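# Move wooden block from bench onto cart floor

## Task

Pick the wooden block up from the bench and lay it flat on the cart's floor at the handle end, next to the profiles. The drop flap must stay open, and nothing already in place may be undone by the end. Finish with the block released, both hands empty and away from the cart, the robot touching nothing, and the robot neither fallen nor tilted.

## Robot and tools

Robot: a Rainbow Robotics RB-Y1 with a two-wheel drive base plus two rear casters, a bending torso (squat, shift, pitch, yaw), a head and two 7-joint arms, each ending in a parallel gripper. The base is 0.58 m wide, extends 0.10 m ahead of the wheel axle and 0.57 m behind it, and sweeps a 0.58 m radius when spinning in place. It cannot move sideways. Each wrist has a camera case sticking out to one side that can hit things.

Frames: the base frame has its origin on the floor between the drive wheels, x forward, y left, z up, in metres. The left_hand and right_hand lines give the point between that gripper's pads, in the base frame. Fingers point along the hand's -z and close along its x. The chest line is a spine point 0.08 m below the shoulders. base_odometry is the base frame at the scene's start, built from wheel turns only, so slipping and bumps make it wrong. Heading is in rad, positive to the left.

move: one action plus optional "cameras" (list of head_camera, left_wrist_camera, right_wrist_camera, or all; [] for none) and "blocking" (true by default; false returns in about 0.5 s while motion continues). An action is base and/or joints (optionally with min_time_s or contact_limits), or target alone or with min_time_s, or contact_limits alone. No action just reports state and images.
- base: one object {x_m_s, turn_rad_s, for_s}. A velocity command, not a place: forward speed in m/s (0.005 to 0.4 either sign, or 0), left-positive turn rate in rad/s (0.02 to 1.509 either sign, or 0), held for for_s seconds (0.1 to 5), then stopped. Acceleration is 0.4 m/s² (turns 0.5 rad/s²), so the base coasts up to 1 s (turns 3.1 s) after. Distance is about speed × for_s. If |x_m_s| + 0.27|turn_rad_s| exceeds 0.4, both are scaled down.
- joints: a map of joint names to absolute targets (rad, grippers in m). Torso: torso_squat_rad 0 to 1.2, torso_shift_rad -0.3 to 0.6, torso_pitch_rad -0.2 to 1.4 (positive leans forward), torso_yaw_rad -1.5 to 1.5 (positive left; raise both arms out 0.2 rad or more first). Combined torso limits: squat+shift ≤ 1.52; squat−shift+pitch ≤ 1.57; shift+0.5pitch−0.4squat ≤ 0.7; shift+0.3pitch−0.5squat ≤ 0.39. Arms per side: shoulder_pitch ±2.356 (negative swings forward/up), shoulder_roll left 0 to 3.141 and right −3.141 to 0 (away from body), shoulder_yaw ±2.094, elbow −2.617 to 0.01 (negative bends), forearm_roll ±3.141, wrist_pitch −1.57 to 1.919, hand_roll ±2.705, gripper_m 0 to 0.1 (pad gap). Head: head_pan_rad ±0.523, head_tilt_rad −0.35 to 1.57 (positive looks down).
- target: one hand's absolute pose: side ("left"/"right"), x, y, z in metres in the base frame (−3 to 3, the pinch point as printed), quat_wxyz as the hand lines show. It is solved once into joint angles, so the hand moves on an arc; split long moves into short steps. It waits until done and is refused while another move still runs.
- min_time_s: 0.1 to 8, the shortest duration for each arm, head and torso motion.
- contact_limits: per gripper (left_gripper_m, right_gripper_m), current in mA, 200 to 672.5; lowers grip force; persists until changed.

wait: seconds 0 to 10, plus cameras; commands nothing and returns state and images. stop: brakes all running motions. zoom_image: camera plus region [x0,y0,x1,y1] in pixels, at most 504×504, on the latest image. read_manual gives licence texts only. finished_scene(scene) ends the current scene irreversibly.

Results: base_status, joint_status, left_hand_status, right_hand_status show "done", "moving", "off_target", "reached" (within 10 mm and 2°), "short", "refused" with a reason, or stop words: contact_stop (torso only), time_out, limit_stop_at_<name> (body guard or a built-in limit), not_followed (arm collision check withheld the arm), torque_fault, limit_stop_at_motor_heat. A refused move, or an unasked stop, cancels the rest of that reply's moves, waits and finished_scene. lidar_m lists 12 sector distances, starting straight ahead and going counter-clockwise, seen at 0.23 m height. motor_effort is wheel effort in percent; above ~30 at rest means pushing on something. wheel_motors_off is 1 while wheels are cut out. Joint torques, external torques, wrist force/torque and motor temperatures are noisy and offset.

Grasping: command an opening at least 0.005 m narrower than the object; "off_target" then is normal. Each arm is rated 3 kg; held weight counts toward torque faults.

Avoid: dropping the block or releasing it while moving; arms pressing or striking each other (keep about 0.5 rad of shoulder roll outward when both reach forward); driving into furniture (the base does not stop, wheels spin and may shut off for 2 s); catching the upper body on edges while driving; heavy loads far forward, which can tip the robot; torso poses past the combined limits; arms held stretched or straining, which overheat motors. A brief tug on the held block or a nudge to loose items may occur. Thinking time lets the simulation run. End with the gripper open, the hand lifted off, everything still.

Each tool is called after "Call:" as name(argument=value, ...) on one line, values as JSON.

## Session

Call:
move()

Scene clock: 0.00 s.
Joint torques (N m): no reading
External joint torques (N m): no reading
Motor temperatures (°C): left_arm=[31 28 32 36 35 33 38] | right_arm=[34 31 32 30 36 36 34]
Wrist force (N): no reading
Wrist torque (N m): no reading
Wrist force, peak (N): no reading
base_odometry: x=+0.000 y=+0.000 heading=+0.000
lidar_m: 0.65 0.68 1.56 4.82 1.63 1.14 1.08 1.13 1.47 3.50 0.97 0.70
base_status: not commanded
joint_positions: torso_squat_rad=+0.350 torso_shift_rad=+0.000 torso_pitch_rad=+0.000 torso_yaw_rad=+0.000 left_shoulder_pitch_rad=+0.049 left_shoulder_roll_rad=+0.015 left_shoulder_yaw_rad=+0.041 left_elbow_rad=-0.149 left_forearm_roll_rad=+0.010 left_wrist_pitch_rad=-0.019 left_hand_roll_rad=+0.045 left_gripper_m=+0.099 right_shoulder_pitch_rad=-0.033 right_shoulder_roll_rad=-0.038 right_shoulder_yaw_rad=+0.024 right_elbow_rad=-0.125 right_forearm_roll_rad=-0.047 right_wrist_pitch_rad=+0.032 right_hand_roll_rad=-0.022 right_gripper_m=+0.099 head_pan_rad=+0.000 head_tilt_rad=+0.400
joint_status: not commanded
wheel_motors_off: 0
motor_effort: left_wheel=+0 right_wheel=+0
chest: x=-0.2280 y=+0.0001 z=+1.2475 quat_wxyz=(+1.000, +0.000, +0.000, +0.000) (m; base frame)
left_hand: x=-0.1861 y=+0.2354 z=+0.5638 quat_wxyz=(+0.997, +0.009, -0.062, +0.055) (m; base frame)
right_hand: x=-0.1506 y=-0.2464 z=+0.5666 quat_wxyz=(+0.998, -0.015, -0.063, -0.016) (m; base frame)
pictures: head_camera, left_wrist_camera, right_wrist_camera

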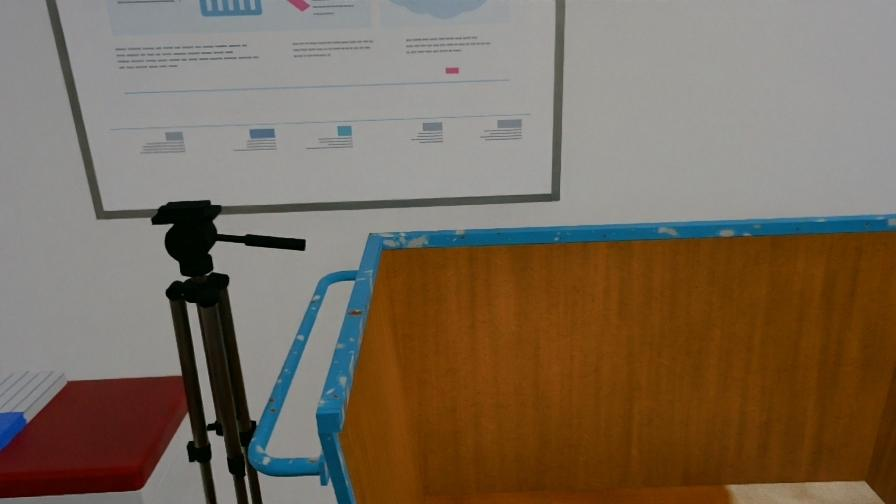

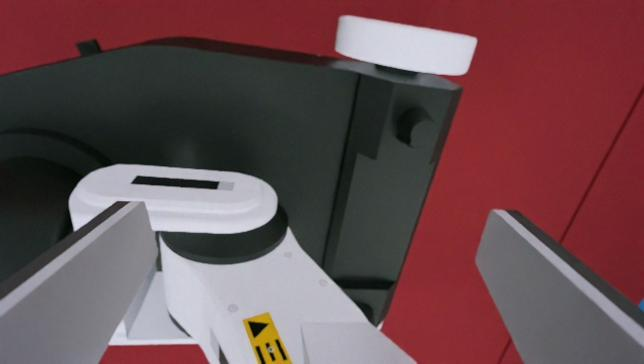

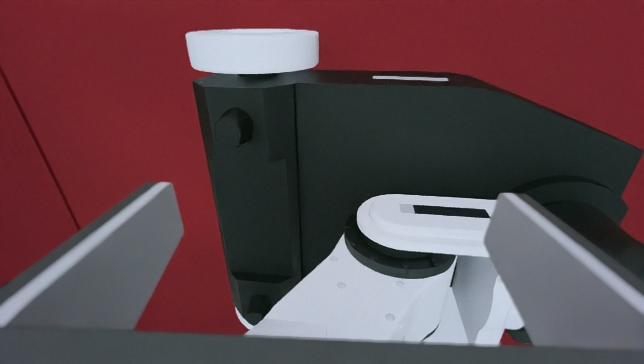

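Call:
move(joints={"head_tilt_rad":0.8,"head_pan_rad":-0.3}, cameras=["head_camera"])

Call:
move(joints={"head_tilt_rad":0.7,"head_pan_rad":0.5}, cameras=["head_camera"])

Scene clock: 2.13 s.
Joint torques (N m): left_arm=[-0.66 -0.29 0.88 0.08 -0.03 -0.61 -0.07] | right_arm=[-1.96 -1.12 -0.39 0.07 -0.06 -0.22 0]
External joint torques (N m): left_arm=[-0.03 -0.95 0.84 0.07 -0.04 -0.25 -0.06] | right_arm=[0.29 0.38 -0.34 0.38 -0.1 0.07 -0.01]
Motor temperatures (°C): left_arm=[31 28 32 36 35 33 38] | right_arm=[34 31 32 30 36 36 34]
Wrist force (N): left_arm=[0.0 0.4 -7.7] | right_arm=[-1.6 1.2 -5.3]
Wrist torque (N m): left_arm=[-0.19 0.16 0.10] | right_arm=[-0.12 -0.04 -0.08]
Wrist force, peak (N): left_arm=[-0.2 1.9 -8.4] | right_arm=[-2.1 1.1 -5.4]
move: done
base_odometry: x=+0.000 y=+0.000 heading=+0.000
lidar_m: 0.65 0.69 1.55 4.83 1.63 1.13 1.07 1.13 1.46 3.51 0.97 0.68
base_status: not commanded
joint_positions: torso_squat_rad=+0.350 torso_shift_rad=+0.000 torso_pitch_rad=+0.000 torso_yaw_rad=+0.000 left_shoulder_pitch_rad=+0.049 left_shoulder_roll_rad=+0.015 left_shoulder_yaw_rad=+0.041 left_elbow_rad=-0.149 left_forearm_roll_rad=+0.010 left_wrist_pitch_rad=-0.019 left_hand_roll_rad=+0.045 left_gripper_m=+0.099 right_shoulder_pitch_rad=-0.033 right_shoulder_roll_rad=-0.038 right_shoulder_yaw_rad=+0.024 right_elbow_rad=-0.125 right_forearm_roll_rad=-0.047 right_wrist_pitch_rad=+0.032 right_hand_roll_rad=-0.022 right_gripper_m=+0.099 head_pan_rad=-0.300 head_tilt_rad=+0.800
joint_status: all done
wheel_motors_off: 0
motor_effort: left_wheel=+0(1) right_wheel=-1(3)
chest: x=-0.2280 y=+0.0001 z=+1.2475 quat_wxyz=(+1.000, +0.000, +0.000, +0.000) (m; base frame)
left_hand: x=-0.1861 y=+0.2354 z=+0.5638 quat_wxyz=(+0.997, +0.009, -0.062, +0.055) (m; base frame)
right_hand: x=-0.1506 y=-0.2464 z=+0.5666 quat_wxyz=(+0.998, -0.015, -0.063, -0.016) (m; base frame)
pictures: head_camera
camera_calibration:
head_camera: T_world_to_cam=[[-0.299602, -0.953555, -0.0311751, -0.01742], [-0.638462, 0.224668, -0.736132, 0.985662], [0.708947, -0.200643, -0.676119, 1.06993], [0, 0, 0, 1]] pos_world=[-0.134433, -0.0233847, 1.44843]

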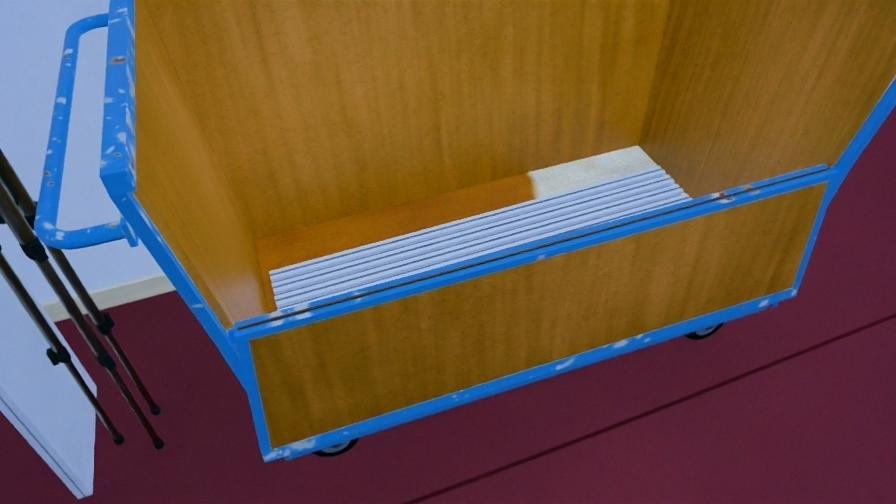

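Scene clock: 3.33 s.
Joint torques (N m): left_arm=[-0.95 -0.53 1.1 0.13 0 -0.59 -0.03] | right_arm=[-2.43 -0.81 -0.59 0.05 -0.04 -0.26 -0.08]
External joint torques (N m): left_arm=[-0.32 -1.2 1.06 0.11 0 -0.24 -0.02] | right_arm=[-0.17 0.68 -0.54 0.36 -0.08 0.03 -0.08]
Motor temperatures (°C): left_arm=[31 28 32 36 35 33 38] | right_arm=[34 31 32 30 36 36 34]
Wrist force (N): left_arm=[0.0 2.0 -8.1] | right_arm=[-1.7 1.0 -5.5]
Wrist torque (N m): left_arm=[-0.42 0.15 0.13] | right_arm=[-0.11 -0.06 -0.10]
Wrist force, peak (N): left_arm=[-0.2 1.4 -8.4] | right_arm=[-2.1 1.0 -5.5]
move: done
base_odometry: x=+0.000 y=+0.000 heading=+0.000
lidar_m: 0.65 0.69 1.56 4.82 1.63 1.12 1.08 1.13 1.48 3.50 0.98 0.69
base_status: not commanded
joint_positions: torso_squat_rad=+0.350 torso_shift_rad=+0.000 torso_pitch_rad=+0.000 torso_yaw_rad=+0.000 left_shoulder_pitch_rad=+0.049 left_shoulder_roll_rad=+0.015 left_shoulder_yaw_rad=+0.041 left_elbow_rad=-0.149 left_forearm_roll_rad=+0.010 left_wrist_pitch_rad=-0.019 left_hand_roll_rad=+0.045 left_gripper_m=+0.099 right_shoulder_pitch_rad=-0.033 right_shoulder_roll_rad=-0.038 right_shoulder_yaw_rad=+0.024 right_elbow_rad=-0.125 right_forearm_roll_rad=-0.047 right_wrist_pitch_rad=+0.032 right_hand_roll_rad=-0.022 right_gripper_m=+0.099 head_pan_rad=+0.500 head_tilt_rad=+0.700
joint_status: all done
wheel_motors_off: 0
motor_effort: left_wheel=+0(1) right_wheel=-1(2)
chest: x=-0.2280 y=+0.0001 z=+1.2475 quat_wxyz=(+1.000, +0.000, +0.000, +0.000) (m; base frame)
left_hand: x=-0.1861 y=+0.2354 z=+0.5638 quat_wxyz=(+0.997, +0.009, -0.062, +0.055) (m; base frame)
right_hand: x=-0.1506 y=-0.2464 z=+0.5666 quat_wxyz=(+0.998, -0.015, -0.063, -0.016) (m; base frame)
pictures: head_camera
camera_calibration:
head_camera: T_world_to_cam=[[0.478022, -0.877784, -0.0314695, 0.143186], [-0.538627, -0.264647, -0.799902, 1.0986], [0.693812, 0.399321, -0.599305, 0.955536], [0, 0, 0, 1]] pos_world=[-0.139671, 0.0348631, 1.45594]

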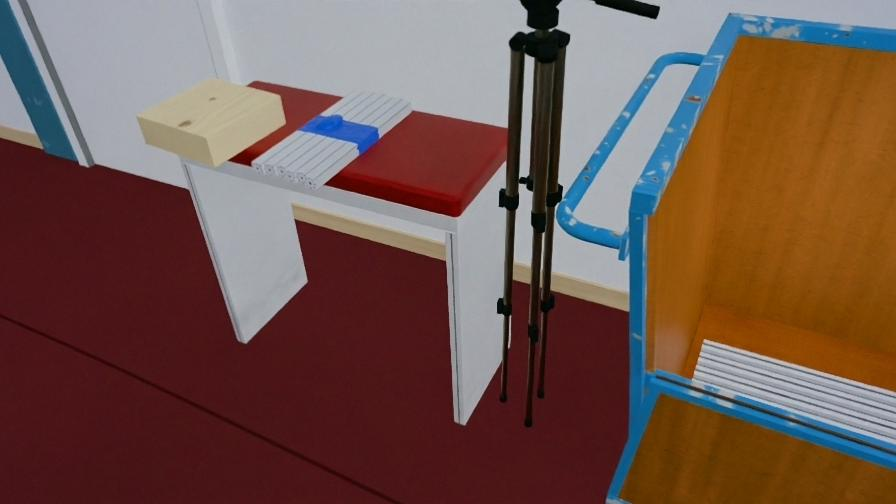

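Call:
move(joints={"torso_squat_rad":0,"torso_pitch_rad":0.5,"head_tilt_rad":0.7,"head_pan_rad":0.0}, cameras=["head_camera"])

Scene clock: 14.50 s.
Joint torques (N m): left_arm=[11.16 0.02 0.79 5.58 0.07 0.32 0.03] | right_arm=[11.04 -0.39 -0.77 5.37 -0.28 0.75 -0.06]
External joint torques (N m): left_arm=[-1.5 -0.78 0.63 0.39 0.07 -0.31 0.01] | right_arm=[0.09 0.79 -0.54 0.76 -0.2 0.11 -0.04]
Motor temperatures (°C): left_arm=[31 28 32 36 35 33 38] | right_arm=[34 31 32 30 36 36 34]
Wrist force (N): left_arm=[2.7 0.8 -7.5] | right_arm=[1.0 1.3 -4.8]
Wrist torque (N m): left_arm=[-0.28 0.23 0.04] | right_arm=[-0.09 0.07 -0.08]
Wrist force, peak (N): left_arm=[0.3 1.8 -8.5] | right_arm=[-1.6 1.5 -5.6]
move: done
base_odometry: x=+0.000 y=+0.000 heading=+0.000
lidar_m: 0.65 0.69 1.56 4.83 1.63 1.14 1.07 1.12 1.48 3.51 0.99 0.69
base_status: not commanded
joint_positions: torso_squat_rad=+0.000 torso_shift_rad=+0.000 torso_pitch_rad=+0.500 torso_yaw_rad=+0.000 left_shoulder_pitch_rad=+0.049 left_shoulder_roll_rad=+0.015 left_shoulder_yaw_rad=+0.041 left_elbow_rad=-0.149 left_forearm_roll_rad=+0.010 left_wrist_pitch_rad=-0.019 left_hand_roll_rad=+0.045 left_gripper_m=+0.099 right_shoulder_pitch_rad=-0.033 right_shoulder_roll_rad=-0.038 right_shoulder_yaw_rad=+0.024 right_elbow_rad=-0.125 right_forearm_roll_rad=-0.047 right_wrist_pitch_rad=+0.032 right_hand_roll_rad=-0.022 right_gripper_m=+0.099 head_pan_rad=+0.000 head_tilt_rad=+0.700
joint_status: all done
wheel_motors_off: 0
motor_effort: left_wheel=+0(1) right_wheel=+0(2)
chest: x=-0.0796 y=+0.0001 z=+1.2520 quat_wxyz=(+0.969, +0.000, +0.247, +0.000) (m; base frame)
left_hand: x=-0.3707 y=+0.2354 z=+0.6320 quat_wxyz=(+0.981, +0.022, +0.187, +0.051) (m; base frame)
right_hand: x=-0.3381 y=-0.2464 z=+0.6174 quat_wxyz=(+0.982, -0.019, +0.186, -0.012) (m; base frame)
pictures: head_camera
camera_calibration:
head_camera: T_world_to_cam=[[-0.0162684, -0.999504, -0.0269745, 0.0379769], [-0.909647, 0.0259941, -0.414567, 0.671495], [0.415063, 0.0177929, -0.909619, 1.21934], [0, 0, 0, 1]] pos_world=[0.105337, -0.00119256, 1.38854]

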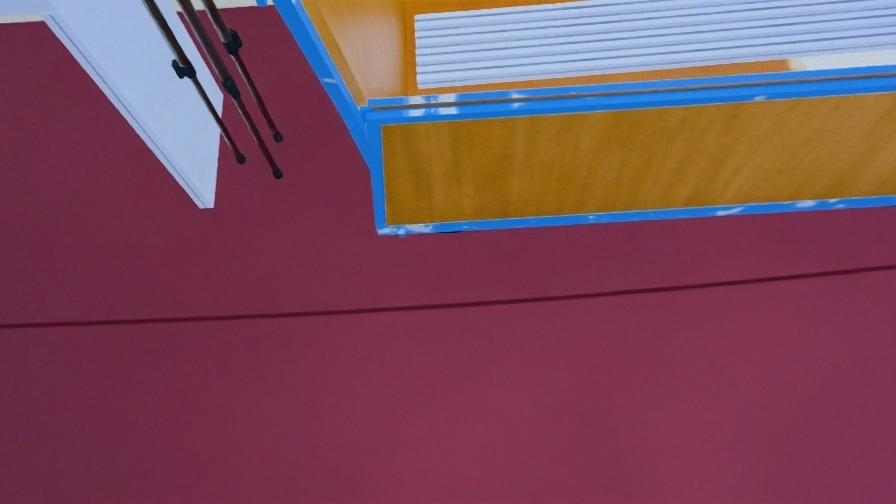

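Call:
move(joints={"head_tilt_rad":0.25,"head_pan_rad":-0.2}, cameras=["head_camera"])

Call:
move(joints={"head_tilt_rad":0.3,"head_pan_rad":0.52}, cameras=["head_camera"])

Scene clock: 16.30 s.
Joint torques (N m): left_arm=[11.14 -0.12 0.93 5.59 -0.04 0.33 -0.02] | right_arm=[11.02 -0.82 -0.9 5.35 -0.34 0.7 0.02]
External joint torques (N m): left_arm=[-1.52 -0.92 0.77 0.4 -0.04 -0.3 -0.04] | right_arm=[0.07 0.36 -0.67 0.75 -0.26 0.05 0.04]
Motor temperatures (°C): left_arm=[31 28 32 36 35 33 38] | right_arm=[34 31 32 30 36 36 34]
Wrist force (N): left_arm=[2.7 1.3 -7.0] | right_arm=[1.1 0.6 -4.8]
Wrist torque (N m): left_arm=[-0.34 0.24 0.06] | right_arm=[-0.01 0.09 -0.10]
Wrist force, peak (N): left_arm=[2.7 0.9 -8.1] | right_arm=[1.4 1.2 -5.3]
move: done
base_odometry: x=+0.000 y=+0.000 heading=+0.000
lidar_m: 0.65 0.67 1.55 4.84 1.63 1.13 1.08 1.13 1.48 3.52 0.98 0.69
base_status: not commanded
joint_positions: torso_squat_rad=+0.000 torso_shift_rad=+0.000 torso_pitch_rad=+0.500 torso_yaw_rad=+0.000 left_shoulder_pitch_rad=+0.049 left_shoulder_roll_rad=+0.015 left_shoulder_yaw_rad=+0.041 left_elbow_rad=-0.149 left_forearm_roll_rad=+0.010 left_wrist_pitch_rad=-0.019 left_hand_roll_rad=+0.045 left_gripper_m=+0.099 right_shoulder_pitch_rad=-0.033 right_shoulder_roll_rad=-0.038 right_shoulder_yaw_rad=+0.024 right_elbow_rad=-0.125 right_forearm_roll_rad=-0.047 right_wrist_pitch_rad=+0.032 right_hand_roll_rad=-0.022 right_gripper_m=+0.099 head_pan_rad=-0.200 head_tilt_rad=+0.250
joint_status: all done
wheel_motors_off: 0
motor_effort: left_wheel=-1(1) right_wheel=-1(2)
chest: x=-0.0796 y=+0.0001 z=+1.2520 quat_wxyz=(+0.969, +0.000, +0.247, +0.000) (m; base frame)
left_hand: x=-0.3707 y=+0.2354 z=+0.6320 quat_wxyz=(+0.981, +0.022, +0.187, +0.051) (m; base frame)
right_hand: x=-0.3381 y=-0.2464 z=+0.6174 quat_wxyz=(+0.982, -0.019, +0.186, -0.012) (m; base frame)
pictures: head_camera
camera_calibration:
head_camera: T_world_to_cam=[[-0.177343, -0.982069, 0.0639567, -0.0851443], [-0.630873, 0.0635645, -0.773278, 1.16988], [0.755347, -0.177484, -0.630834, 0.81219], [0, 0, 0, 1]] pos_world=[0.10946, -0.0138293, 1.42244]

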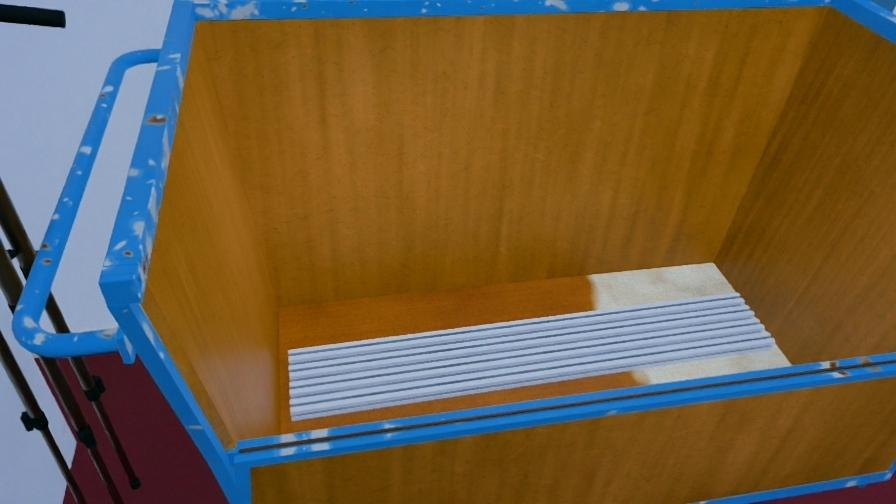

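Scene clock: 17.43 s.
Joint torques (N m): left_arm=[10.85 -0.11 1.02 5.44 -0.08 0.4 0.02] | right_arm=[11.22 -0.44 -0.71 5.47 -0.26 0.7 0.04]
External joint torques (N m): left_arm=[-1.8 -0.91 0.86 0.25 -0.08 -0.23 0] | right_arm=[0.27 0.74 -0.48 0.87 -0.18 0.06 0.05]
Motor temperatures (°C): left_arm=[31 28 32 36 35 33 38] | right_arm=[34 31 32 30 36 36 34]
Wrist force (N): left_arm=[3.5 1.2 -7.5] | right_arm=[1.5 1.1 -4.4]
Wrist torque (N m): left_arm=[-0.29 0.36 0.04] | right_arm=[-0.09 0.15 -0.08]
Wrist force, peak (N): left_arm=[3.6 0.6 -7.7] | right_arm=[1.7 0.9 -5.1]
move: done
base_odometry: x=+0.000 y=+0.000 heading=+0.000
lidar_m: 0.65 0.68 1.55 4.83 1.63 1.14 1.07 1.12 1.48 3.50 0.98 0.68
base_status: not commanded
joint_positions: torso_squat_rad=+0.000 torso_shift_rad=+0.000 torso_pitch_rad=+0.500 torso_yaw_rad=+0.000 left_shoulder_pitch_rad=+0.049 left_shoulder_roll_rad=+0.015 left_shoulder_yaw_rad=+0.041 left_elbow_rad=-0.149 left_forearm_roll_rad=+0.010 left_wrist_pitch_rad=-0.019 left_hand_roll_rad=+0.045 left_gripper_m=+0.099 right_shoulder_pitch_rad=-0.033 right_shoulder_roll_rad=-0.038 right_shoulder_yaw_rad=+0.024 right_elbow_rad=-0.125 right_forearm_roll_rad=-0.047 right_wrist_pitch_rad=+0.032 right_hand_roll_rad=-0.022 right_gripper_m=+0.099 head_pan_rad=+0.520 head_tilt_rad=+0.300
joint_status: all done
wheel_motors_off: 0
motor_effort: left_wheel=+0(1) right_wheel=-1(2)
chest: x=-0.0796 y=+0.0001 z=+1.2520 quat_wxyz=(+0.969, +0.000, +0.247, +0.000) (m; base frame)
left_hand: x=-0.3707 y=+0.2354 z=+0.6320 quat_wxyz=(+0.981, +0.022, +0.187, +0.051) (m; base frame)
right_hand: x=-0.3381 y=-0.2464 z=+0.6174 quat_wxyz=(+0.982, -0.019, +0.186, -0.012) (m; base frame)
pictures: head_camera
camera_calibration:
head_camera: T_world_to_cam=[[0.430042, -0.86194, -0.268558, 0.364402], [-0.659825, -0.0970402, -0.745127, 1.13104], [0.616194, 0.497637, -0.61046, 0.788188], [0, 0, 0, 1]] pos_world=[0.103902, 0.0316172, 1.42179]

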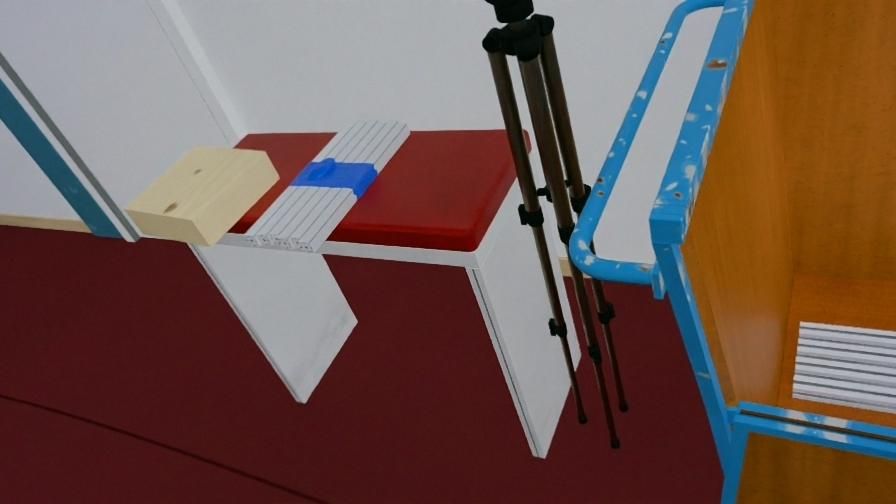

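Call:
zoom_image(camera="head_camera", region=[100, 110, 340, 280])

Scaled by 2.100 from the camera's 896x504 image, which has a finer 1280x720 frame.

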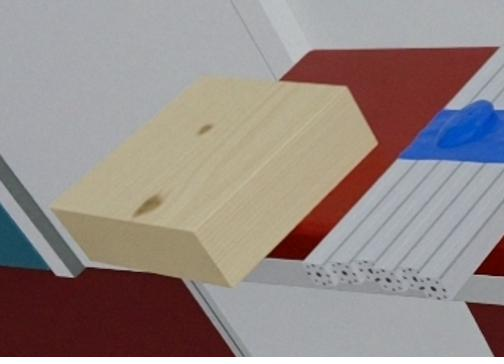

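Call:
move(base={"turn_rad_s":0.8,"for_s":1.8}, joints={"torso_squat_rad":0.3,"torso_pitch_rad":0.0,"head_pan_rad":0,"head_tilt_rad":0.6}, cameras=["head_camera"])

Call:
move(base={"x_m_s":0.39,"for_s":3.2}, joints={"right_shoulder_roll_rad":-0.3,"left_shoulder_roll_rad":0.3,"right_elbow_rad":-1.9,"right_shoulder_pitch_rad":0.4}, cameras=["head_camera"])

Call:
move(base={"turn_rad_s":-0.8,"for_s":1.8}, cameras=["head_camera"])

Scene clock: 59.50 s.
Joint torques (N m): left_arm=[-0.88 -0.14 0.98 0.2 -0.06 -0.6 -0.02] | right_arm=[-2.27 -0.83 -0.44 -0.03 -0.15 -0.26 -0.06]
External joint torques (N m): left_arm=[-0.25 -0.81 0.94 0.18 -0.07 -0.24 -0.01] | right_arm=[-0.02 0.66 -0.39 0.28 -0.18 0.03 -0.06]
Motor temperatures (°C): left_arm=[31 28 32 36 35 33 38] | right_arm=[35 31 32 31 36 36 34]
Wrist force (N): left_arm=[-0.2 1.1 -8.0] | right_arm=[-1.7 1.0 -4.8]
Wrist torque (N m): left_arm=[-0.27 0.11 0.10] | right_arm=[-0.08 -0.04 -0.09]
Wrist force, peak (N): left_arm=[3.6 0.8 -8.0] | right_arm=[-1.9 0.7 -5.3]
move: done
base_odometry: x=+0.000 y=+0.000 heading=+1.439
lidar_m: 3.53 1.90 1.19 1.07 1.07 1.32 2.57 1.18 0.75 0.67 0.66 1.56
base_status: done (sent for 1.8 of 1.8 s)
joint_positions: torso_squat_rad=+0.300 torso_shift_rad=+0.000 torso_pitch_rad=+0.000 torso_yaw_rad=+0.000 left_shoulder_pitch_rad=+0.049 left_shoulder_roll_rad=+0.015 left_shoulder_yaw_rad=+0.041 left_elbow_rad=-0.149 left_forearm_roll_rad=+0.010 left_wrist_pitch_rad=-0.019 left_hand_roll_rad=+0.045 left_gripper_m=+0.099 right_shoulder_pitch_rad=-0.033 right_shoulder_roll_rad=-0.038 right_shoulder_yaw_rad=+0.024 right_elbow_rad=-0.125 right_forearm_roll_rad=-0.047 right_wrist_pitch_rad=+0.032 right_hand_roll_rad=-0.022 right_gripper_m=+0.099 head_pan_rad=+0.000 head_tilt_rad=+0.600
joint_status: all done
wheel_motors_off: 0
motor_effort: left_wheel=+7(38) right_wheel=+20(43)
chest: x=-0.2281 y=+0.0001 z=+1.2587 quat_wxyz=(+1.000, +0.000, +0.000, +0.000) (m; base frame)
left_hand: x=-0.1862 y=+0.2354 z=+0.5750 quat_wxyz=(+0.997, +0.009, -0.062, +0.055) (m; base frame)
right_hand: x=-0.1506 y=-0.2464 z=+0.5778 quat_wxyz=(+0.998, -0.015, -0.063, -0.016) (m; base frame)
pictures: head_camera
camera_calibration:
head_camera: T_world_to_cam=[[0.00186721, -0.999503, -0.0314797, 0.0454415], [-0.516589, 0.0259899, -0.855839, 1.1936], [0.856231, 0.0178601, -0.516284, 0.874696], [0, 0, 0, 1]] pos_world=[-0.132424, -0.00122481, 1.47455]

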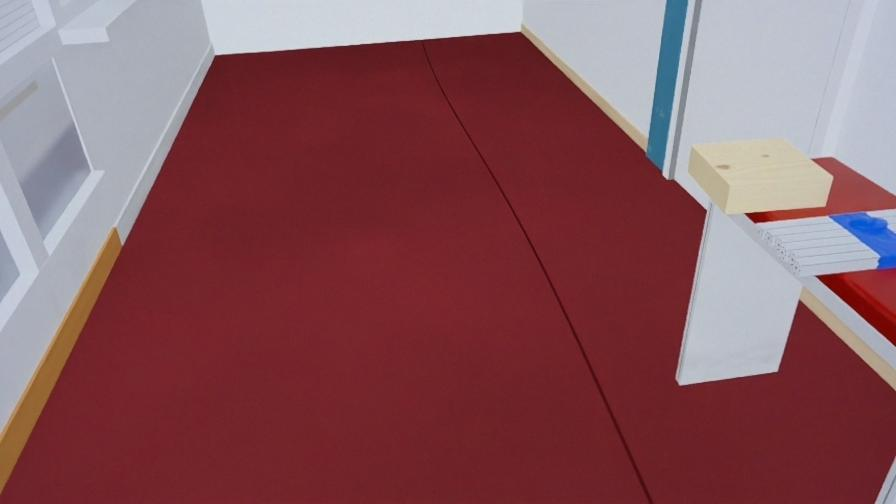

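Scene clock: 64.13 s.
Joint torques (N m): left_arm=[-0.45 6.72 1.29 0.04 -0.07 -0.63 -0.02] | right_arm=[-3.01 -5.33 -4.19 -10.4 0.31 -1.89 0.01]
External joint torques (N m): left_arm=[0.11 -2.07 0.66 0.13 -0.12 -0.27 -0.02] | right_arm=[1.07 -0.39 -0.67 -0.85 0.08 -0.05 -0.03]
Motor temperatures (°C): left_arm=[31 28 32 36 35 33 38] | right_arm=[35 31 32 31 36 36 34]
Wrist force (N): left_arm=[-0.1 -0.2 -7.4] | right_arm=[-6.8 2.3 0.8]
Wrist torque (N m): left_arm=[-0.21 0.13 0.06] | right_arm=[-0.26 -0.35 -0.10]
Wrist force, peak (N): left_arm=[-0.2 -0.7 -8.2] | right_arm=[-7.5 2.6 -0.1]
move: done
base_odometry: x=+0.162 y=+1.237 heading=+1.441
lidar_m: 3.03 2.29 1.43 1.28 1.29 1.59 3.08 1.19 0.93 0.77 0.66 1.54
base_status: done (sent for 3.2 of 3.2 s)
joint_positions: torso_squat_rad=+0.300 torso_shift_rad=+0.000 torso_pitch_rad=+0.000 torso_yaw_rad=+0.000 left_shoulder_pitch_rad=+0.049 left_shoulder_roll_rad=+0.300 left_shoulder_yaw_rad=+0.041 left_elbow_rad=-0.149 left_forearm_roll_rad=+0.010 left_wrist_pitch_rad=-0.019 left_hand_roll_rad=+0.045 left_gripper_m=+0.099 right_shoulder_pitch_rad=+0.400 right_shoulder_roll_rad=-0.300 right_shoulder_yaw_rad=+0.024 right_elbow_rad=-1.900 right_forearm_roll_rad=-0.047 right_wrist_pitch_rad=+0.032 right_hand_roll_rad=-0.022 right_gripper_m=+0.099 head_pan_rad=+0.000 head_tilt_rad=+0.600
joint_status: all done
wheel_motors_off: 0
motor_effort: left_wheel=+20(50) right_wheel=-20(47)
chest: x=-0.2279 y=+0.0001 z=+1.2587 quat_wxyz=(+1.000, +0.000, +0.000, +0.000) (m; base frame)
left_hand: x=-0.1880 y=+0.4491 z=+0.6099 quat_wxyz=(+0.986, +0.150, -0.066, +0.039) (m; base frame)
right_hand: x=+0.1759 y=-0.3166 z=+1.0142 quat_wxyz=(+0.737, -0.084, -0.666, +0.074) (m; base frame)
pictures: head_camera
camera_calibration:
head_camera: T_world_to_cam=[[0.00184096, -0.999502, -0.0315056, 0.0454587], [-0.516734, 0.0260226, -0.85575, 1.19352], [0.856144, 0.0178554, -0.516429, 0.874764], [0, 0, 0, 1]] pos_world=[-0.132273, -0.00124194, 1.47454]

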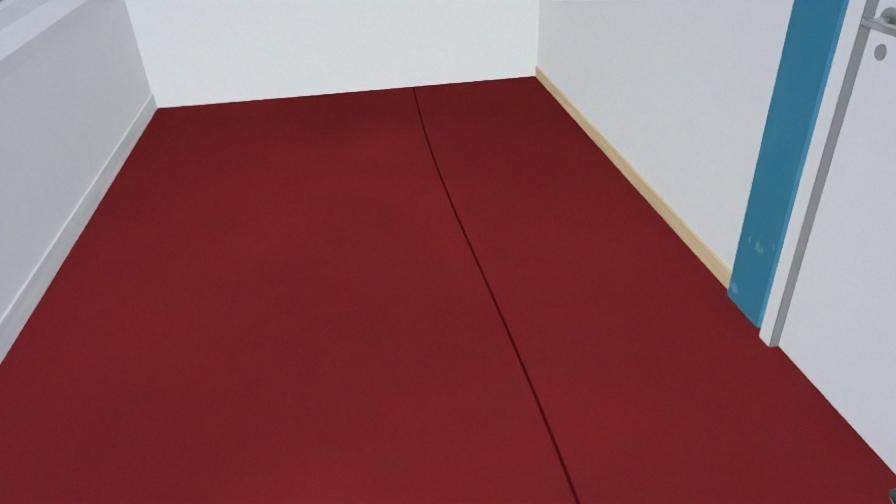

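Scene clock: 67.87 s.
Joint torques (N m): left_arm=[-0.88 6.89 1.5 -0.21 -0.07 -0.57 0.07] | right_arm=[-3.25 -5.33 -4.13 -10.62 0.14 -1.85 0.08]
External joint torques (N m): left_arm=[-0.32 -1.9 0.87 -0.12 -0.11 -0.21 0.08] | right_arm=[0.84 -0.39 -0.62 -1.06 -0.09 -0.01 0.04]
Motor temperatures (°C): left_arm=[31 28 32 36 35 33 38] | right_arm=[34 31 32 31 36 36 34]
Wrist force (N): left_arm=[-0.3 -0.9 -7.3] | right_arm=[-6.9 2.2 1.0]
Wrist torque (N m): left_arm=[-0.15 0.10 0.07] | right_arm=[-0.24 -0.38 -0.11]
Wrist force, peak (N): left_arm=[-0.2 -0.4 -8.1] | right_arm=[-7.6 2.5 0.9]
move: done
base_odometry: x=+0.162 y=+1.237 heading=+0.002
lidar_m: 0.65 1.31 1.69 4.14 1.95 1.37 1.29 1.35 1.78 2.11 1.09 0.92
base_status: done (sent for 1.8 of 1.8 s)
joint_positions: torso_squat_rad=+0.300 torso_shift_rad=+0.000 torso_pitch_rad=+0.000 torso_yaw_rad=+0.000 left_shoulder_pitch_rad=+0.049 left_shoulder_roll_rad=+0.300 left_shoulder_yaw_rad=+0.041 left_elbow_rad=-0.149 left_forearm_roll_rad=+0.010 left_wrist_pitch_rad=-0.019 left_hand_roll_rad=+0.045 left_gripper_m=+0.099 right_shoulder_pitch_rad=+0.400 right_shoulder_roll_rad=-0.300 right_shoulder_yaw_rad=+0.024 right_elbow_rad=-1.900 right_forearm_roll_rad=-0.047 right_wrist_pitch_rad=+0.032 right_hand_roll_rad=-0.022 right_gripper_m=+0.099 head_pan_rad=+0.000 head_tilt_rad=+0.600
joint_status: not commanded
wheel_motors_off: 0
motor_effort: left_wheel=+23(47) right_wheel=+3(52)
chest: x=-0.2280 y=+0.0001 z=+1.2587 quat_wxyz=(+1.000, +0.000, +0.000, +0.000) (m; base frame)
left_hand: x=-0.1881 y=+0.4491 z=+0.6099 quat_wxyz=(+0.986, +0.150, -0.066, +0.039) (m; base frame)
right_hand: x=+0.1759 y=-0.3166 z=+1.0142 quat_wxyz=(+0.737, -0.084, -0.666, +0.074) (m; base frame)
pictures: head_camera
camera_calibration:
head_camera: T_world_to_cam=[[0.00185174, -0.999502, -0.0315016, 0.0454613], [-0.516665, 0.0260151, -0.855792, 1.19356], [0.856186, 0.0178605, -0.51636, 0.874741], [0, 0, 0, 1]] pos_world=[-0.132356, -0.00123506, 1.47455]

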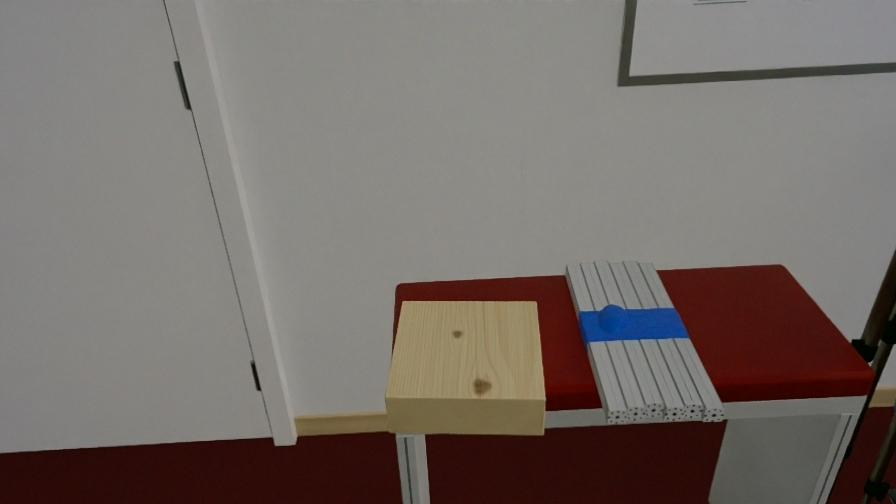

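Call:
move(target={"side":"right","x":0.45,"y":-0.02,"z":0.738,"quat_wxyz":[0.707,0,-0.707,0]})

Scene clock: 75.27 s.
Joint torques (N m): left_arm=[-0.85 7.23 1.4 -0.17 -0.03 -0.57 0.02] | right_arm=[-18.65 -0.42 -0.92 -3.23 0.6 -0.88 -0.22]
External joint torques (N m): left_arm=[-0.29 -1.56 0.77 -0.09 -0.07 -0.21 0.03] | right_arm=[0.01 0.97 0.63 0.17 0.19 0.02 -0.26]
Motor temperatures (°C): left_arm=[31 28 32 36 35 33 38] | right_arm=[34 31 32 31 36 36 34]
Wrist force (N): left_arm=[0.1 -0.9 -7.1] | right_arm=[-6.3 0.4 -1.7]
Wrist torque (N m): left_arm=[-0.16 0.13 0.10] | right_arm=[-0.08 -0.35 -0.11]
Wrist force, peak (N): left_arm=[-0.3 -0.8 -8.1] | right_arm=[-7.5 2.3 0.4]
move: short
base_odometry: x=+0.162 y=+1.237 heading=+0.002
lidar_m: 0.64 1.30 1.70 4.14 1.95 1.37 1.29 1.34 1.77 2.12 1.09 0.91
base_status: not commanded
joint_positions: torso_squat_rad=+0.300 torso_shift_rad=+0.000 torso_pitch_rad=+0.000 torso_yaw_rad=+0.000 left_shoulder_pitch_rad=+0.049 left_shoulder_roll_rad=+0.300 left_shoulder_yaw_rad=+0.041 left_elbow_rad=-0.149 left_forearm_roll_rad=+0.010 left_wrist_pitch_rad=-0.019 left_hand_roll_rad=+0.045 left_gripper_m=+0.099 right_shoulder_pitch_rad=-0.810 right_shoulder_roll_rad=+0.000 right_shoulder_yaw_rad=+1.034 right_elbow_rad=-0.267 right_forearm_roll_rad=-2.096 right_wrist_pitch_rad=-0.203 right_hand_roll_rad=+0.929 right_gripper_m=+0.099 head_pan_rad=+0.000 head_tilt_rad=+0.600
joint_status: all done
wheel_motors_off: 0
motor_effort: left_wheel=+22(24) right_wheel=+4(7)
chest: x=-0.2280 y=+0.0001 z=+1.2587 quat_wxyz=(+1.000, +0.000, +0.000, +0.000) (m; base frame)
left_hand: x=-0.1881 y=+0.4491 z=+0.6099 quat_wxyz=(+0.986, +0.150, -0.066, +0.039) (m; base frame)
right_hand: x=+0.3297 y=-0.0549 z=+0.8440 quat_wxyz=(+0.878, +0.075, -0.467, +0.075) (m; base frame)
right_hand_status: short (checked arc, as near as the solve gets, planned for 2.0 s): 164 mm and 36.0 deg off.
pictures: head_camera, left_wrist_camera, right_wrist_camera
camera_calibration:
head_camera: T_world_to_cam=[[0.00185104, -0.999503, -0.0314785, 0.0454404], [-0.516673, 0.0259954, -0.855788, 1.19356], [0.856181, 0.0178482, -0.516368, 0.874737], [0, 0, 0, 1]] pos_world=[-0.132338, -0.00122163, 1.47455]
left_wrist_camera: T_world_to_cam=[[0.986137, 0.0856375, 0.142128, 0.0598035], [0.0591705, -0.981707, 0.180969, 0.370659], [0.155026, -0.17005, -0.973165, 0.771545], [0, 0, 0, 1]] pos_world=[-0.200516, 0.489959, 0.675263]
right_wrist_camera: T_world_to_cam=[[-0.524297, -0.0843812, -0.847345, 0.882195], [-0.604868, 0.737312, 0.30084, 0.0130265], [0.599373, 0.670261, -0.43761, 0.280696], [0, 0, 0, 1]] pos_world=[0.30217, -0.123304, 0.86644]

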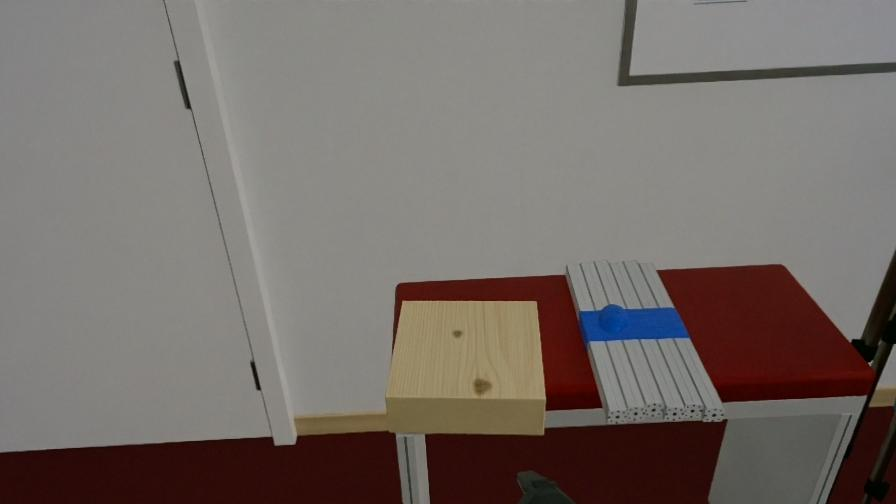

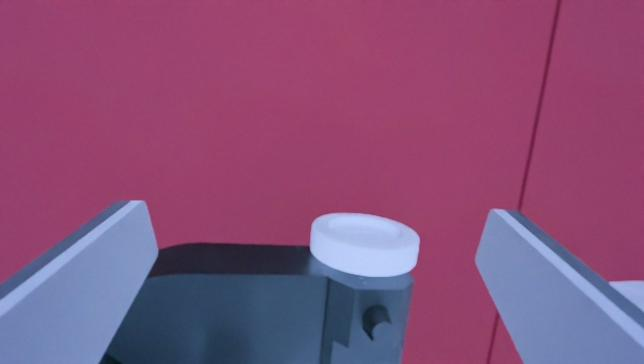

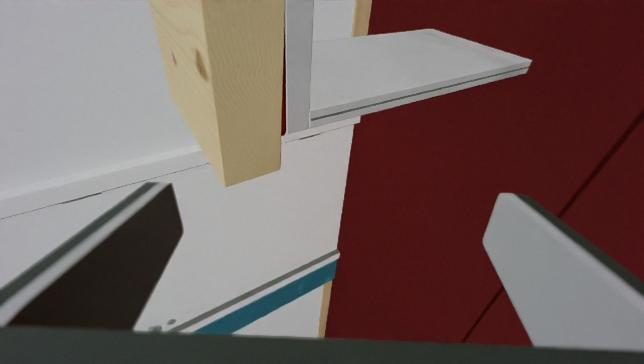

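Call:
move(joints={"right_shoulder_pitch_rad":0.4,"right_shoulder_roll_rad":-0.3,"right_shoulder_yaw_rad":0.0,"right_elbow_rad":-1.9,"right_forearm_roll_rad":0,"right_wrist_pitch_rad":0,"right_hand_roll_rad":0}, cameras=[])

Call:
move(joints={"torso_squat_rad":0.8,"torso_shift_rad":0.2,"torso_pitch_rad":0.8,"head_tilt_rad":0.1}, cameras=["head_camera"])

Call:
move(target={"side":"right","x":0.48,"y":-0.02,"z":0.738,"quat_wxyz":[0.707,0,-0.707,0]})

Scene clock: 82.03 s.
Joint torques (N m): left_arm=[-0.79 7.21 1.49 0.01 0 -0.57 0.02] | right_arm=[-4.54 -4.81 -3.35 -10.83 -0.24 -1.88 0.28]
External joint torques (N m): left_arm=[-0.23 -1.58 0.86 0.1 -0.05 -0.21 0.02] | right_arm=[-0.47 0.37 0.26 -1.28 -0.45 -0.07 0.24]
Motor temperatures (°C): left_arm=[31 28 32 36 35 33 38] | right_arm=[35 31 32 31 36 36 34]
Wrist force (N): left_arm=[-0.3 -0.8 -6.9] | right_arm=[-7.0 2.4 0.9]
Wrist torque (N m): left_arm=[-0.15 0.11 0.05] | right_arm=[-0.25 -0.36 -0.15]
Wrist force, peak (N): left_arm=[-0.3 -0.3 -8.0] | right_arm=[-7.0 3.3 0.9]
move: done
base_odometry: x=+0.162 y=+1.237 heading=+0.002
lidar_m: 0.65 1.30 1.69 4.14 1.94 1.35 1.29 1.33 1.76 2.13 1.09 0.92
base_status: not commanded
joint_positions: torso_squat_rad=+0.300 torso_shift_rad=+0.000 torso_pitch_rad=+0.000 torso_yaw_rad=+0.000 left_shoulder_pitch_rad=+0.049 left_shoulder_roll_rad=+0.300 left_shoulder_yaw_rad=+0.041 left_elbow_rad=-0.149 left_forearm_roll_rad=+0.010 left_wrist_pitch_rad=-0.019 left_hand_roll_rad=+0.045 left_gripper_m=+0.099 right_shoulder_pitch_rad=+0.400 right_shoulder_roll_rad=-0.300 right_shoulder_yaw_rad=+0.000 right_elbow_rad=-1.900 right_forearm_roll_rad=+0.000 right_wrist_pitch_rad=+0.000 right_hand_roll_rad=+0.000 right_gripper_m=+0.099 head_pan_rad=+0.000 head_tilt_rad=+0.600
joint_status: all done
wheel_motors_off: 0
motor_effort: left_wheel=+21(22) right_wheel=+6(9)
chest: x=-0.2280 y=+0.0001 z=+1.2587 quat_wxyz=(+1.000, +0.000, +0.000, +0.000) (m; base frame)
left_hand: x=-0.1881 y=+0.4491 z=+0.6099 quat_wxyz=(+0.986, +0.150, -0.066, +0.039) (m; base frame)
right_hand: x=+0.1763 y=-0.3266 z=+1.0247 quat_wxyz=(+0.722, -0.117, -0.675, +0.096) (m; base frame)
pictures: none
No camera images: "cameras" was empty.

Scene clock: 85.50 s.
Joint torques (N m): left_arm=[18.12 4.69 1.46 7.96 -0.02 0.95 -0.01] | right_arm=[10.78 -2.99 -3.01 -5.85 -0.21 -1.15 0.3]
External joint torques (N m): left_arm=[-2.34 -1.47 0.86 0.27 -0.04 -0.21 -0.05] | right_arm=[-0.13 0.7 -0.05 -0.57 -0.35 0.05 0.27]
Motor temperatures (°C): left_arm=[31 28 32 36 35 33 38] | right_arm=[35 31 32 31 36 36 34]
Wrist force (N): left_arm=[4.6 -0.7 -6.0] | right_arm=[-4.8 2.8 -3.5]
Wrist torque (N m): left_arm=[-0.10 0.40 0.05] | right_arm=[-0.28 -0.25 -0.09]
Wrist force, peak (N): left_arm=[5.2 -0.6 -7.5] | right_arm=[-6.8 2.9 -0.9]
move: done
base_odometry: x=+0.162 y=+1.237 heading=+0.002
lidar_m: 0.65 1.31 1.71 4.13 1.95 1.37 1.29 1.34 1.76 2.11 1.09 0.90
base_status: not commanded
joint_positions: torso_squat_rad=+0.800 torso_shift_rad=+0.200 torso_pitch_rad=+0.800 torso_yaw_rad=+0.000 left_shoulder_pitch_rad=+0.049 left_shoulder_roll_rad=+0.300 left_shoulder_yaw_rad=+0.041 left_elbow_rad=-0.149 left_forearm_roll_rad=+0.010 left_wrist_pitch_rad=-0.019 left_hand_roll_rad=+0.045 left_gripper_m=+0.099 right_shoulder_pitch_rad=+0.400 right_shoulder_roll_rad=-0.300 right_shoulder_yaw_rad=+0.000 right_elbow_rad=-1.900 right_forearm_roll_rad=+0.000 right_wrist_pitch_rad=+0.000 right_hand_roll_rad=+0.000 right_gripper_m=+0.099 head_pan_rad=+0.000 head_tilt_rad=+0.100
joint_status: all done
wheel_motors_off: 0
motor_effort: left_wheel=+16(24) right_wheel=-2(9)
chest: x=+0.0909 y=+0.0000 z=+0.9740 quat_wxyz=(+0.921, +0.000, +0.389, +0.000) (m; base frame)
left_hand: x=-0.3468 y=+0.4490 z=+0.4935 quat_wxyz=(+0.934, +0.153, +0.323, -0.022) (m; base frame)
right_hand: x=+0.2047 y=-0.3266 z=+0.5210 quat_wxyz=(+0.928, -0.071, -0.340, +0.134) (m; base frame)
pictures: head_camera
camera_calibration:
head_camera: T_world_to_cam=[[-0.00758938, -0.999502, -0.0306221, 0.0345972], [-0.746557, 0.0260368, -0.664812, 0.96781], [0.665278, 0.0178156, -0.746383, 0.598207], [0, 0, 0, 1]] pos_world=[0.324814, -0.00127615, 1.09096]

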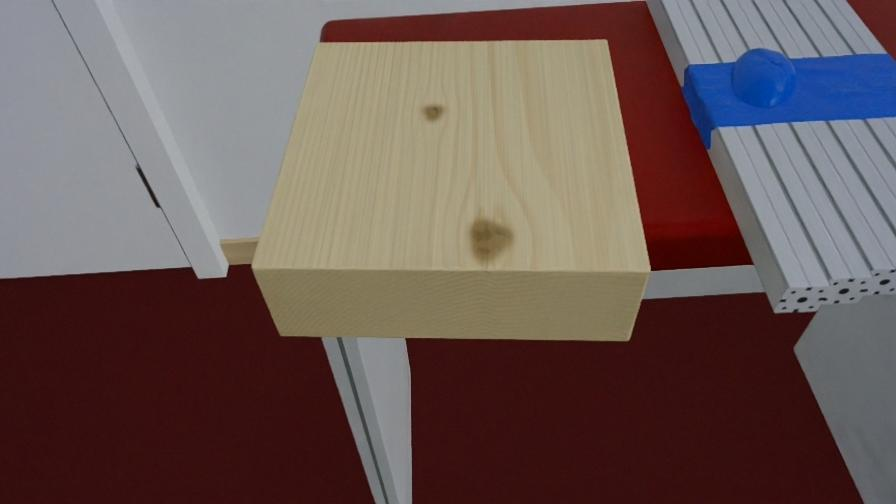

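Scene clock: 87.17 s.
Joint torques (N m): left_arm=[17.96 4.83 1.27 8.2 -0.09 0.88 0.04] | right_arm=[-3 6.27 1.88 -9.6 1.57 -0.06 -0.31]
External joint torques (N m): left_arm=[-2.5 -1.33 0.67 0.51 -0.12 -0.28 0] | right_arm=[0.39 0.31 -0.93 -0.43 0.28 -0.04 -0.36]
Motor temperatures (°C): left_arm=[31 28 32 36 35 33 38] | right_arm=[35 31 32 31 36 36 34]
Wrist force (N): left_arm=[5.1 0.2 -6.1] | right_arm=[-7.4 0.1 1.0]
Wrist torque (N m): left_arm=[-0.20 0.46 0.05] | right_arm=[-0.09 -0.45 -0.12]
Wrist force, peak (N): left_arm=[4.6 -0.5 -6.9] | right_arm=[-8.0 0.7 1.5]
move: done
base_odometry: x=+0.162 y=+1.237 heading=+0.002
lidar_m: 0.65 1.30 1.69 4.14 1.95 1.37 1.29 1.35 1.77 2.12 1.10 0.92
base_status: not commanded
joint_positions: torso_squat_rad=+0.800 torso_shift_rad=+0.200 torso_pitch_rad=+0.800 torso_yaw_rad=+0.000 left_shoulder_pitch_rad=+0.049 left_shoulder_roll_rad=+0.300 left_shoulder_yaw_rad=+0.041 left_elbow_rad=-0.149 left_forearm_roll_rad=+0.010 left_wrist_pitch_rad=-0.019 left_hand_roll_rad=+0.045 left_gripper_m=+0.099 right_shoulder_pitch_rad=-0.414 right_shoulder_roll_rad=+0.000 right_shoulder_yaw_rad=+0.607 right_elbow_rad=-1.860 right_forearm_roll_rad=-1.269 right_wrist_pitch_rad=-0.696 right_hand_roll_rad=+1.561 right_gripper_m=+0.099 head_pan_rad=+0.000 head_tilt_rad=+0.100
joint_status: all done
wheel_motors_off: 0
motor_effort: left_wheel=+16(17) right_wheel=-2(3)
chest: x=+0.0909 y=+0.0001 z=+0.9740 quat_wxyz=(+0.921, +0.000, +0.389, +0.000) (m; base frame)
left_hand: x=-0.3468 y=+0.4490 z=+0.4935 quat_wxyz=(+0.934, +0.153, +0.323, -0.022) (m; base frame)
right_hand: x=+0.4799 y=-0.0198 z=+0.7379 quat_wxyz=(+0.707, +0.001, -0.708, +0.000) (m; base frame)
right_hand_status: reached (checked arc, planned for 1.3 s): 0 mm and 0.1 deg off.
pictures: head_camera, left_wrist_camera, right_wrist_camera
camera_calibration:
head_camera: T_world_to_cam=[[-0.00753186, -0.999502, -0.03064, 0.0346219], [-0.746526, 0.0260066, -0.664848, 0.967827], [0.665314, 0.017866, -0.74635, 0.598199], [0, 0, 0, 1]] pos_world=[0.324778, -0.0012526, 1.09098]
left_wrist_camera: T_world_to_cam=[[0.788903, 0.0856805, -0.608515, 0.534881], [0.1711, -0.981701, 0.0835944, 0.48794], [-0.590218, -0.170065, -0.789127, 0.333608], [0, 0, 0, 1]] pos_world=[-0.308554, 0.489917, 0.547953]
right_wrist_camera: T_world_to_cam=[[0.0276675, -0.0285758, -0.999209, 0.722185], [-0.50786, 0.860571, -0.0386733, 0.316432], [0.860995, 0.508528, 0.0092973, -0.337796], [0, 0, 0, 1]] pos_world=[0.431563, -0.0798966, 0.736991]

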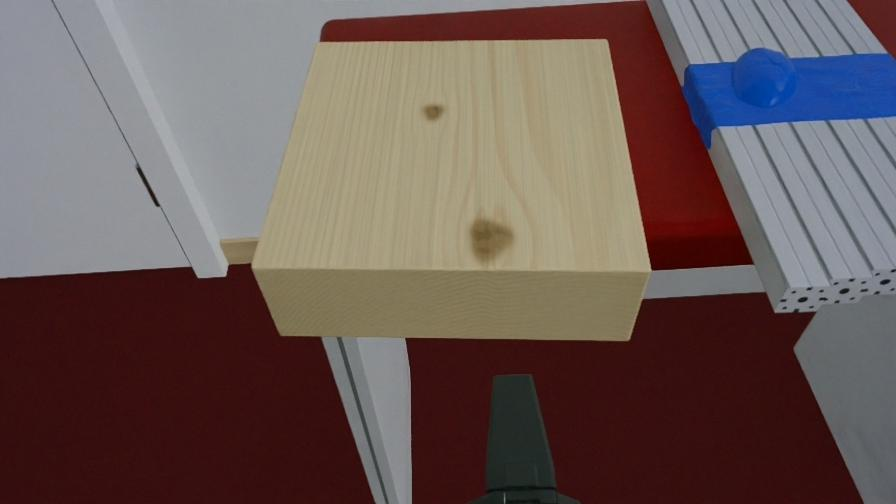

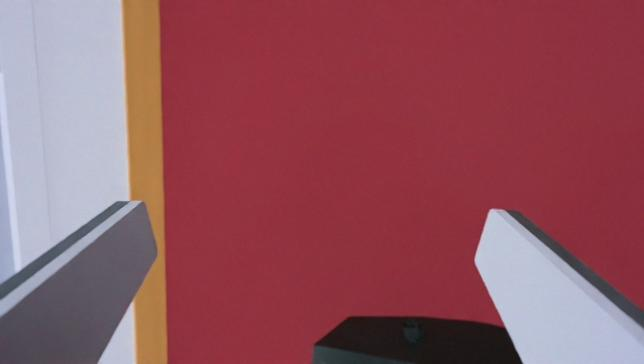

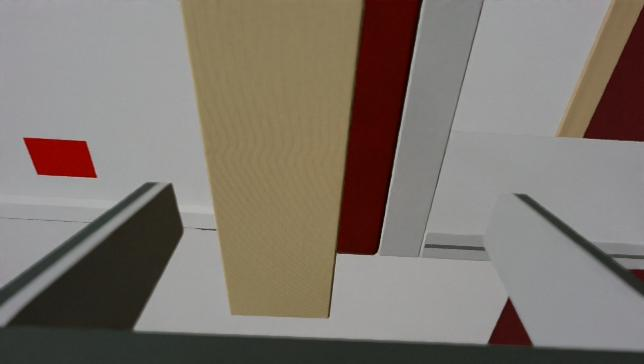

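Call:
move(target={"side":"right","x":0.53,"y":0.0,"z":0.752,"quat_wxyz":[0.707,0,-0.707,0]}, cameras=["head_camera","right_wrist_camera"])

Scene clock: 91.43 s.
Joint torques (N m): left_arm=[18.16 4.78 1.58 8.02 -0.07 1 0.07] | right_arm=[-7.37 7.26 0.39 -9.9 1.7 0.23 -0.21]
External joint torques (N m): left_arm=[-2.31 -1.38 0.99 0.33 -0.09 -0.16 0.03] | right_arm=[-0.48 0.81 -1.55 -0.47 0.37 -0.03 -0.26]
Motor temperatures (°C): left_arm=[31 28 32 36 35 33 38] | right_arm=[35 31 32 31 36 36 34]
Wrist force (N): left_arm=[4.6 -1.2 -5.8] | right_arm=[-7.2 1.1 1.0]
Wrist torque (N m): left_arm=[-0.09 0.40 0.02] | right_arm=[-0.22 -0.39 -0.11]
Wrist force, peak (N): left_arm=[5.4 -0.6 -6.8] | right_arm=[-8.5 0.2 1.7]
move: done
base_odometry: x=+0.162 y=+1.237 heading=+0.002
lidar_m: 0.65 1.29 1.70 4.14 1.95 1.36 1.28 1.35 1.78 2.10 1.09 0.92
base_status: not commanded
joint_positions: torso_squat_rad=+0.800 torso_shift_rad=+0.200 torso_pitch_rad=+0.800 torso_yaw_rad=+0.000 left_shoulder_pitch_rad=+0.049 left_shoulder_roll_rad=+0.300 left_shoulder_yaw_rad=+0.041 left_elbow_rad=-0.149 left_forearm_roll_rad=+0.010 left_wrist_pitch_rad=-0.019 left_hand_roll_rad=+0.045 left_gripper_m=+0.099 right_shoulder_pitch_rad=-0.638 right_shoulder_roll_rad=+0.000 right_shoulder_yaw_rad=+0.579 right_elbow_rad=-1.773 right_forearm_roll_rad=-1.484 right_wrist_pitch_rad=-0.752 right_hand_roll_rad=+1.713 right_gripper_m=+0.099 head_pan_rad=+0.000 head_tilt_rad=+0.100
joint_status: all done
wheel_motors_off: 0
motor_effort: left_wheel=+17(17) right_wheel=-3(5)
chest: x=+0.0909 y=+0.0001 z=+0.9740 quat_wxyz=(+0.921, +0.000, +0.389, +0.000) (m; base frame)
left_hand: x=-0.3468 y=+0.4490 z=+0.4935 quat_wxyz=(+0.934, +0.153, +0.323, -0.022) (m; base frame)
right_hand: x=+0.5293 y=-0.0001 z=+0.7522 quat_wxyz=(+0.706, +0.001, -0.708, +0.001) (m; base frame)
right_hand_status: reached (checked arc, planned for 0.5 s): 1 mm and 0.2 deg off.
pictures: head_camera, right_wrist_camera
camera_calibration:
head_camera: T_world_to_cam=[[-0.00754023, -0.999502, -0.0306316, 0.0346143], [-0.746521, 0.0260074, -0.664853, 0.967829], [0.665319, 0.017854, -0.746346, 0.598196], [0, 0, 0, 1]] pos_world=[0.324775, -0.00125388, 1.09099]
right_wrist_camera: T_world_to_cam=[[0.0281049, -0.0293086, -0.999175, 0.735428], [-0.508791, 0.859982, -0.039537, 0.32623], [0.860431, 0.509482, 0.00925772, -0.390154], [0, 0, 0, 1]] pos_world=[0.481015, -0.060221, 0.751331]

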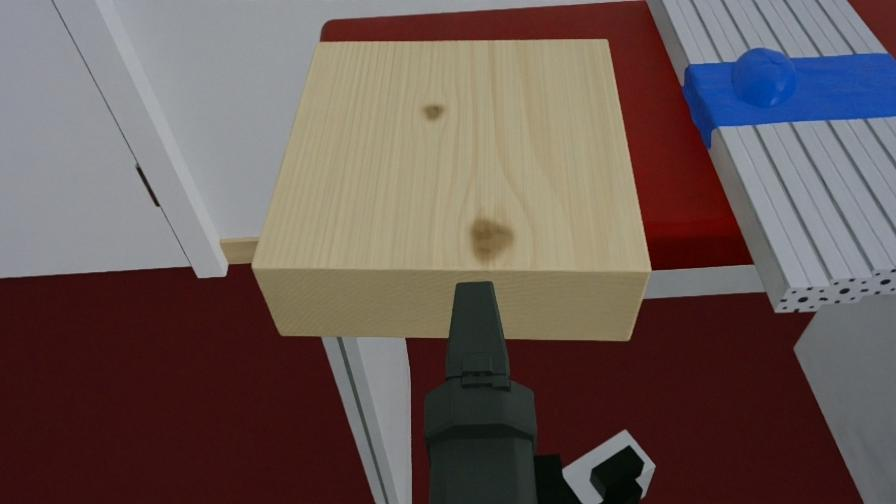

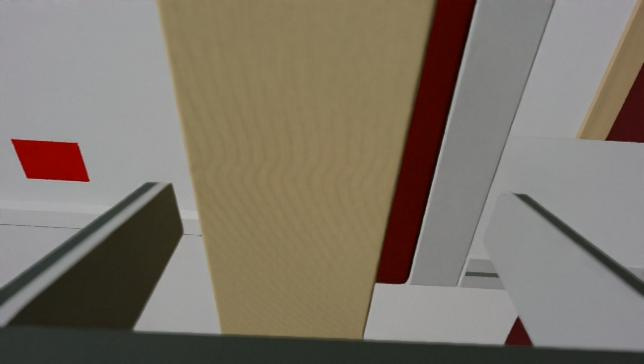

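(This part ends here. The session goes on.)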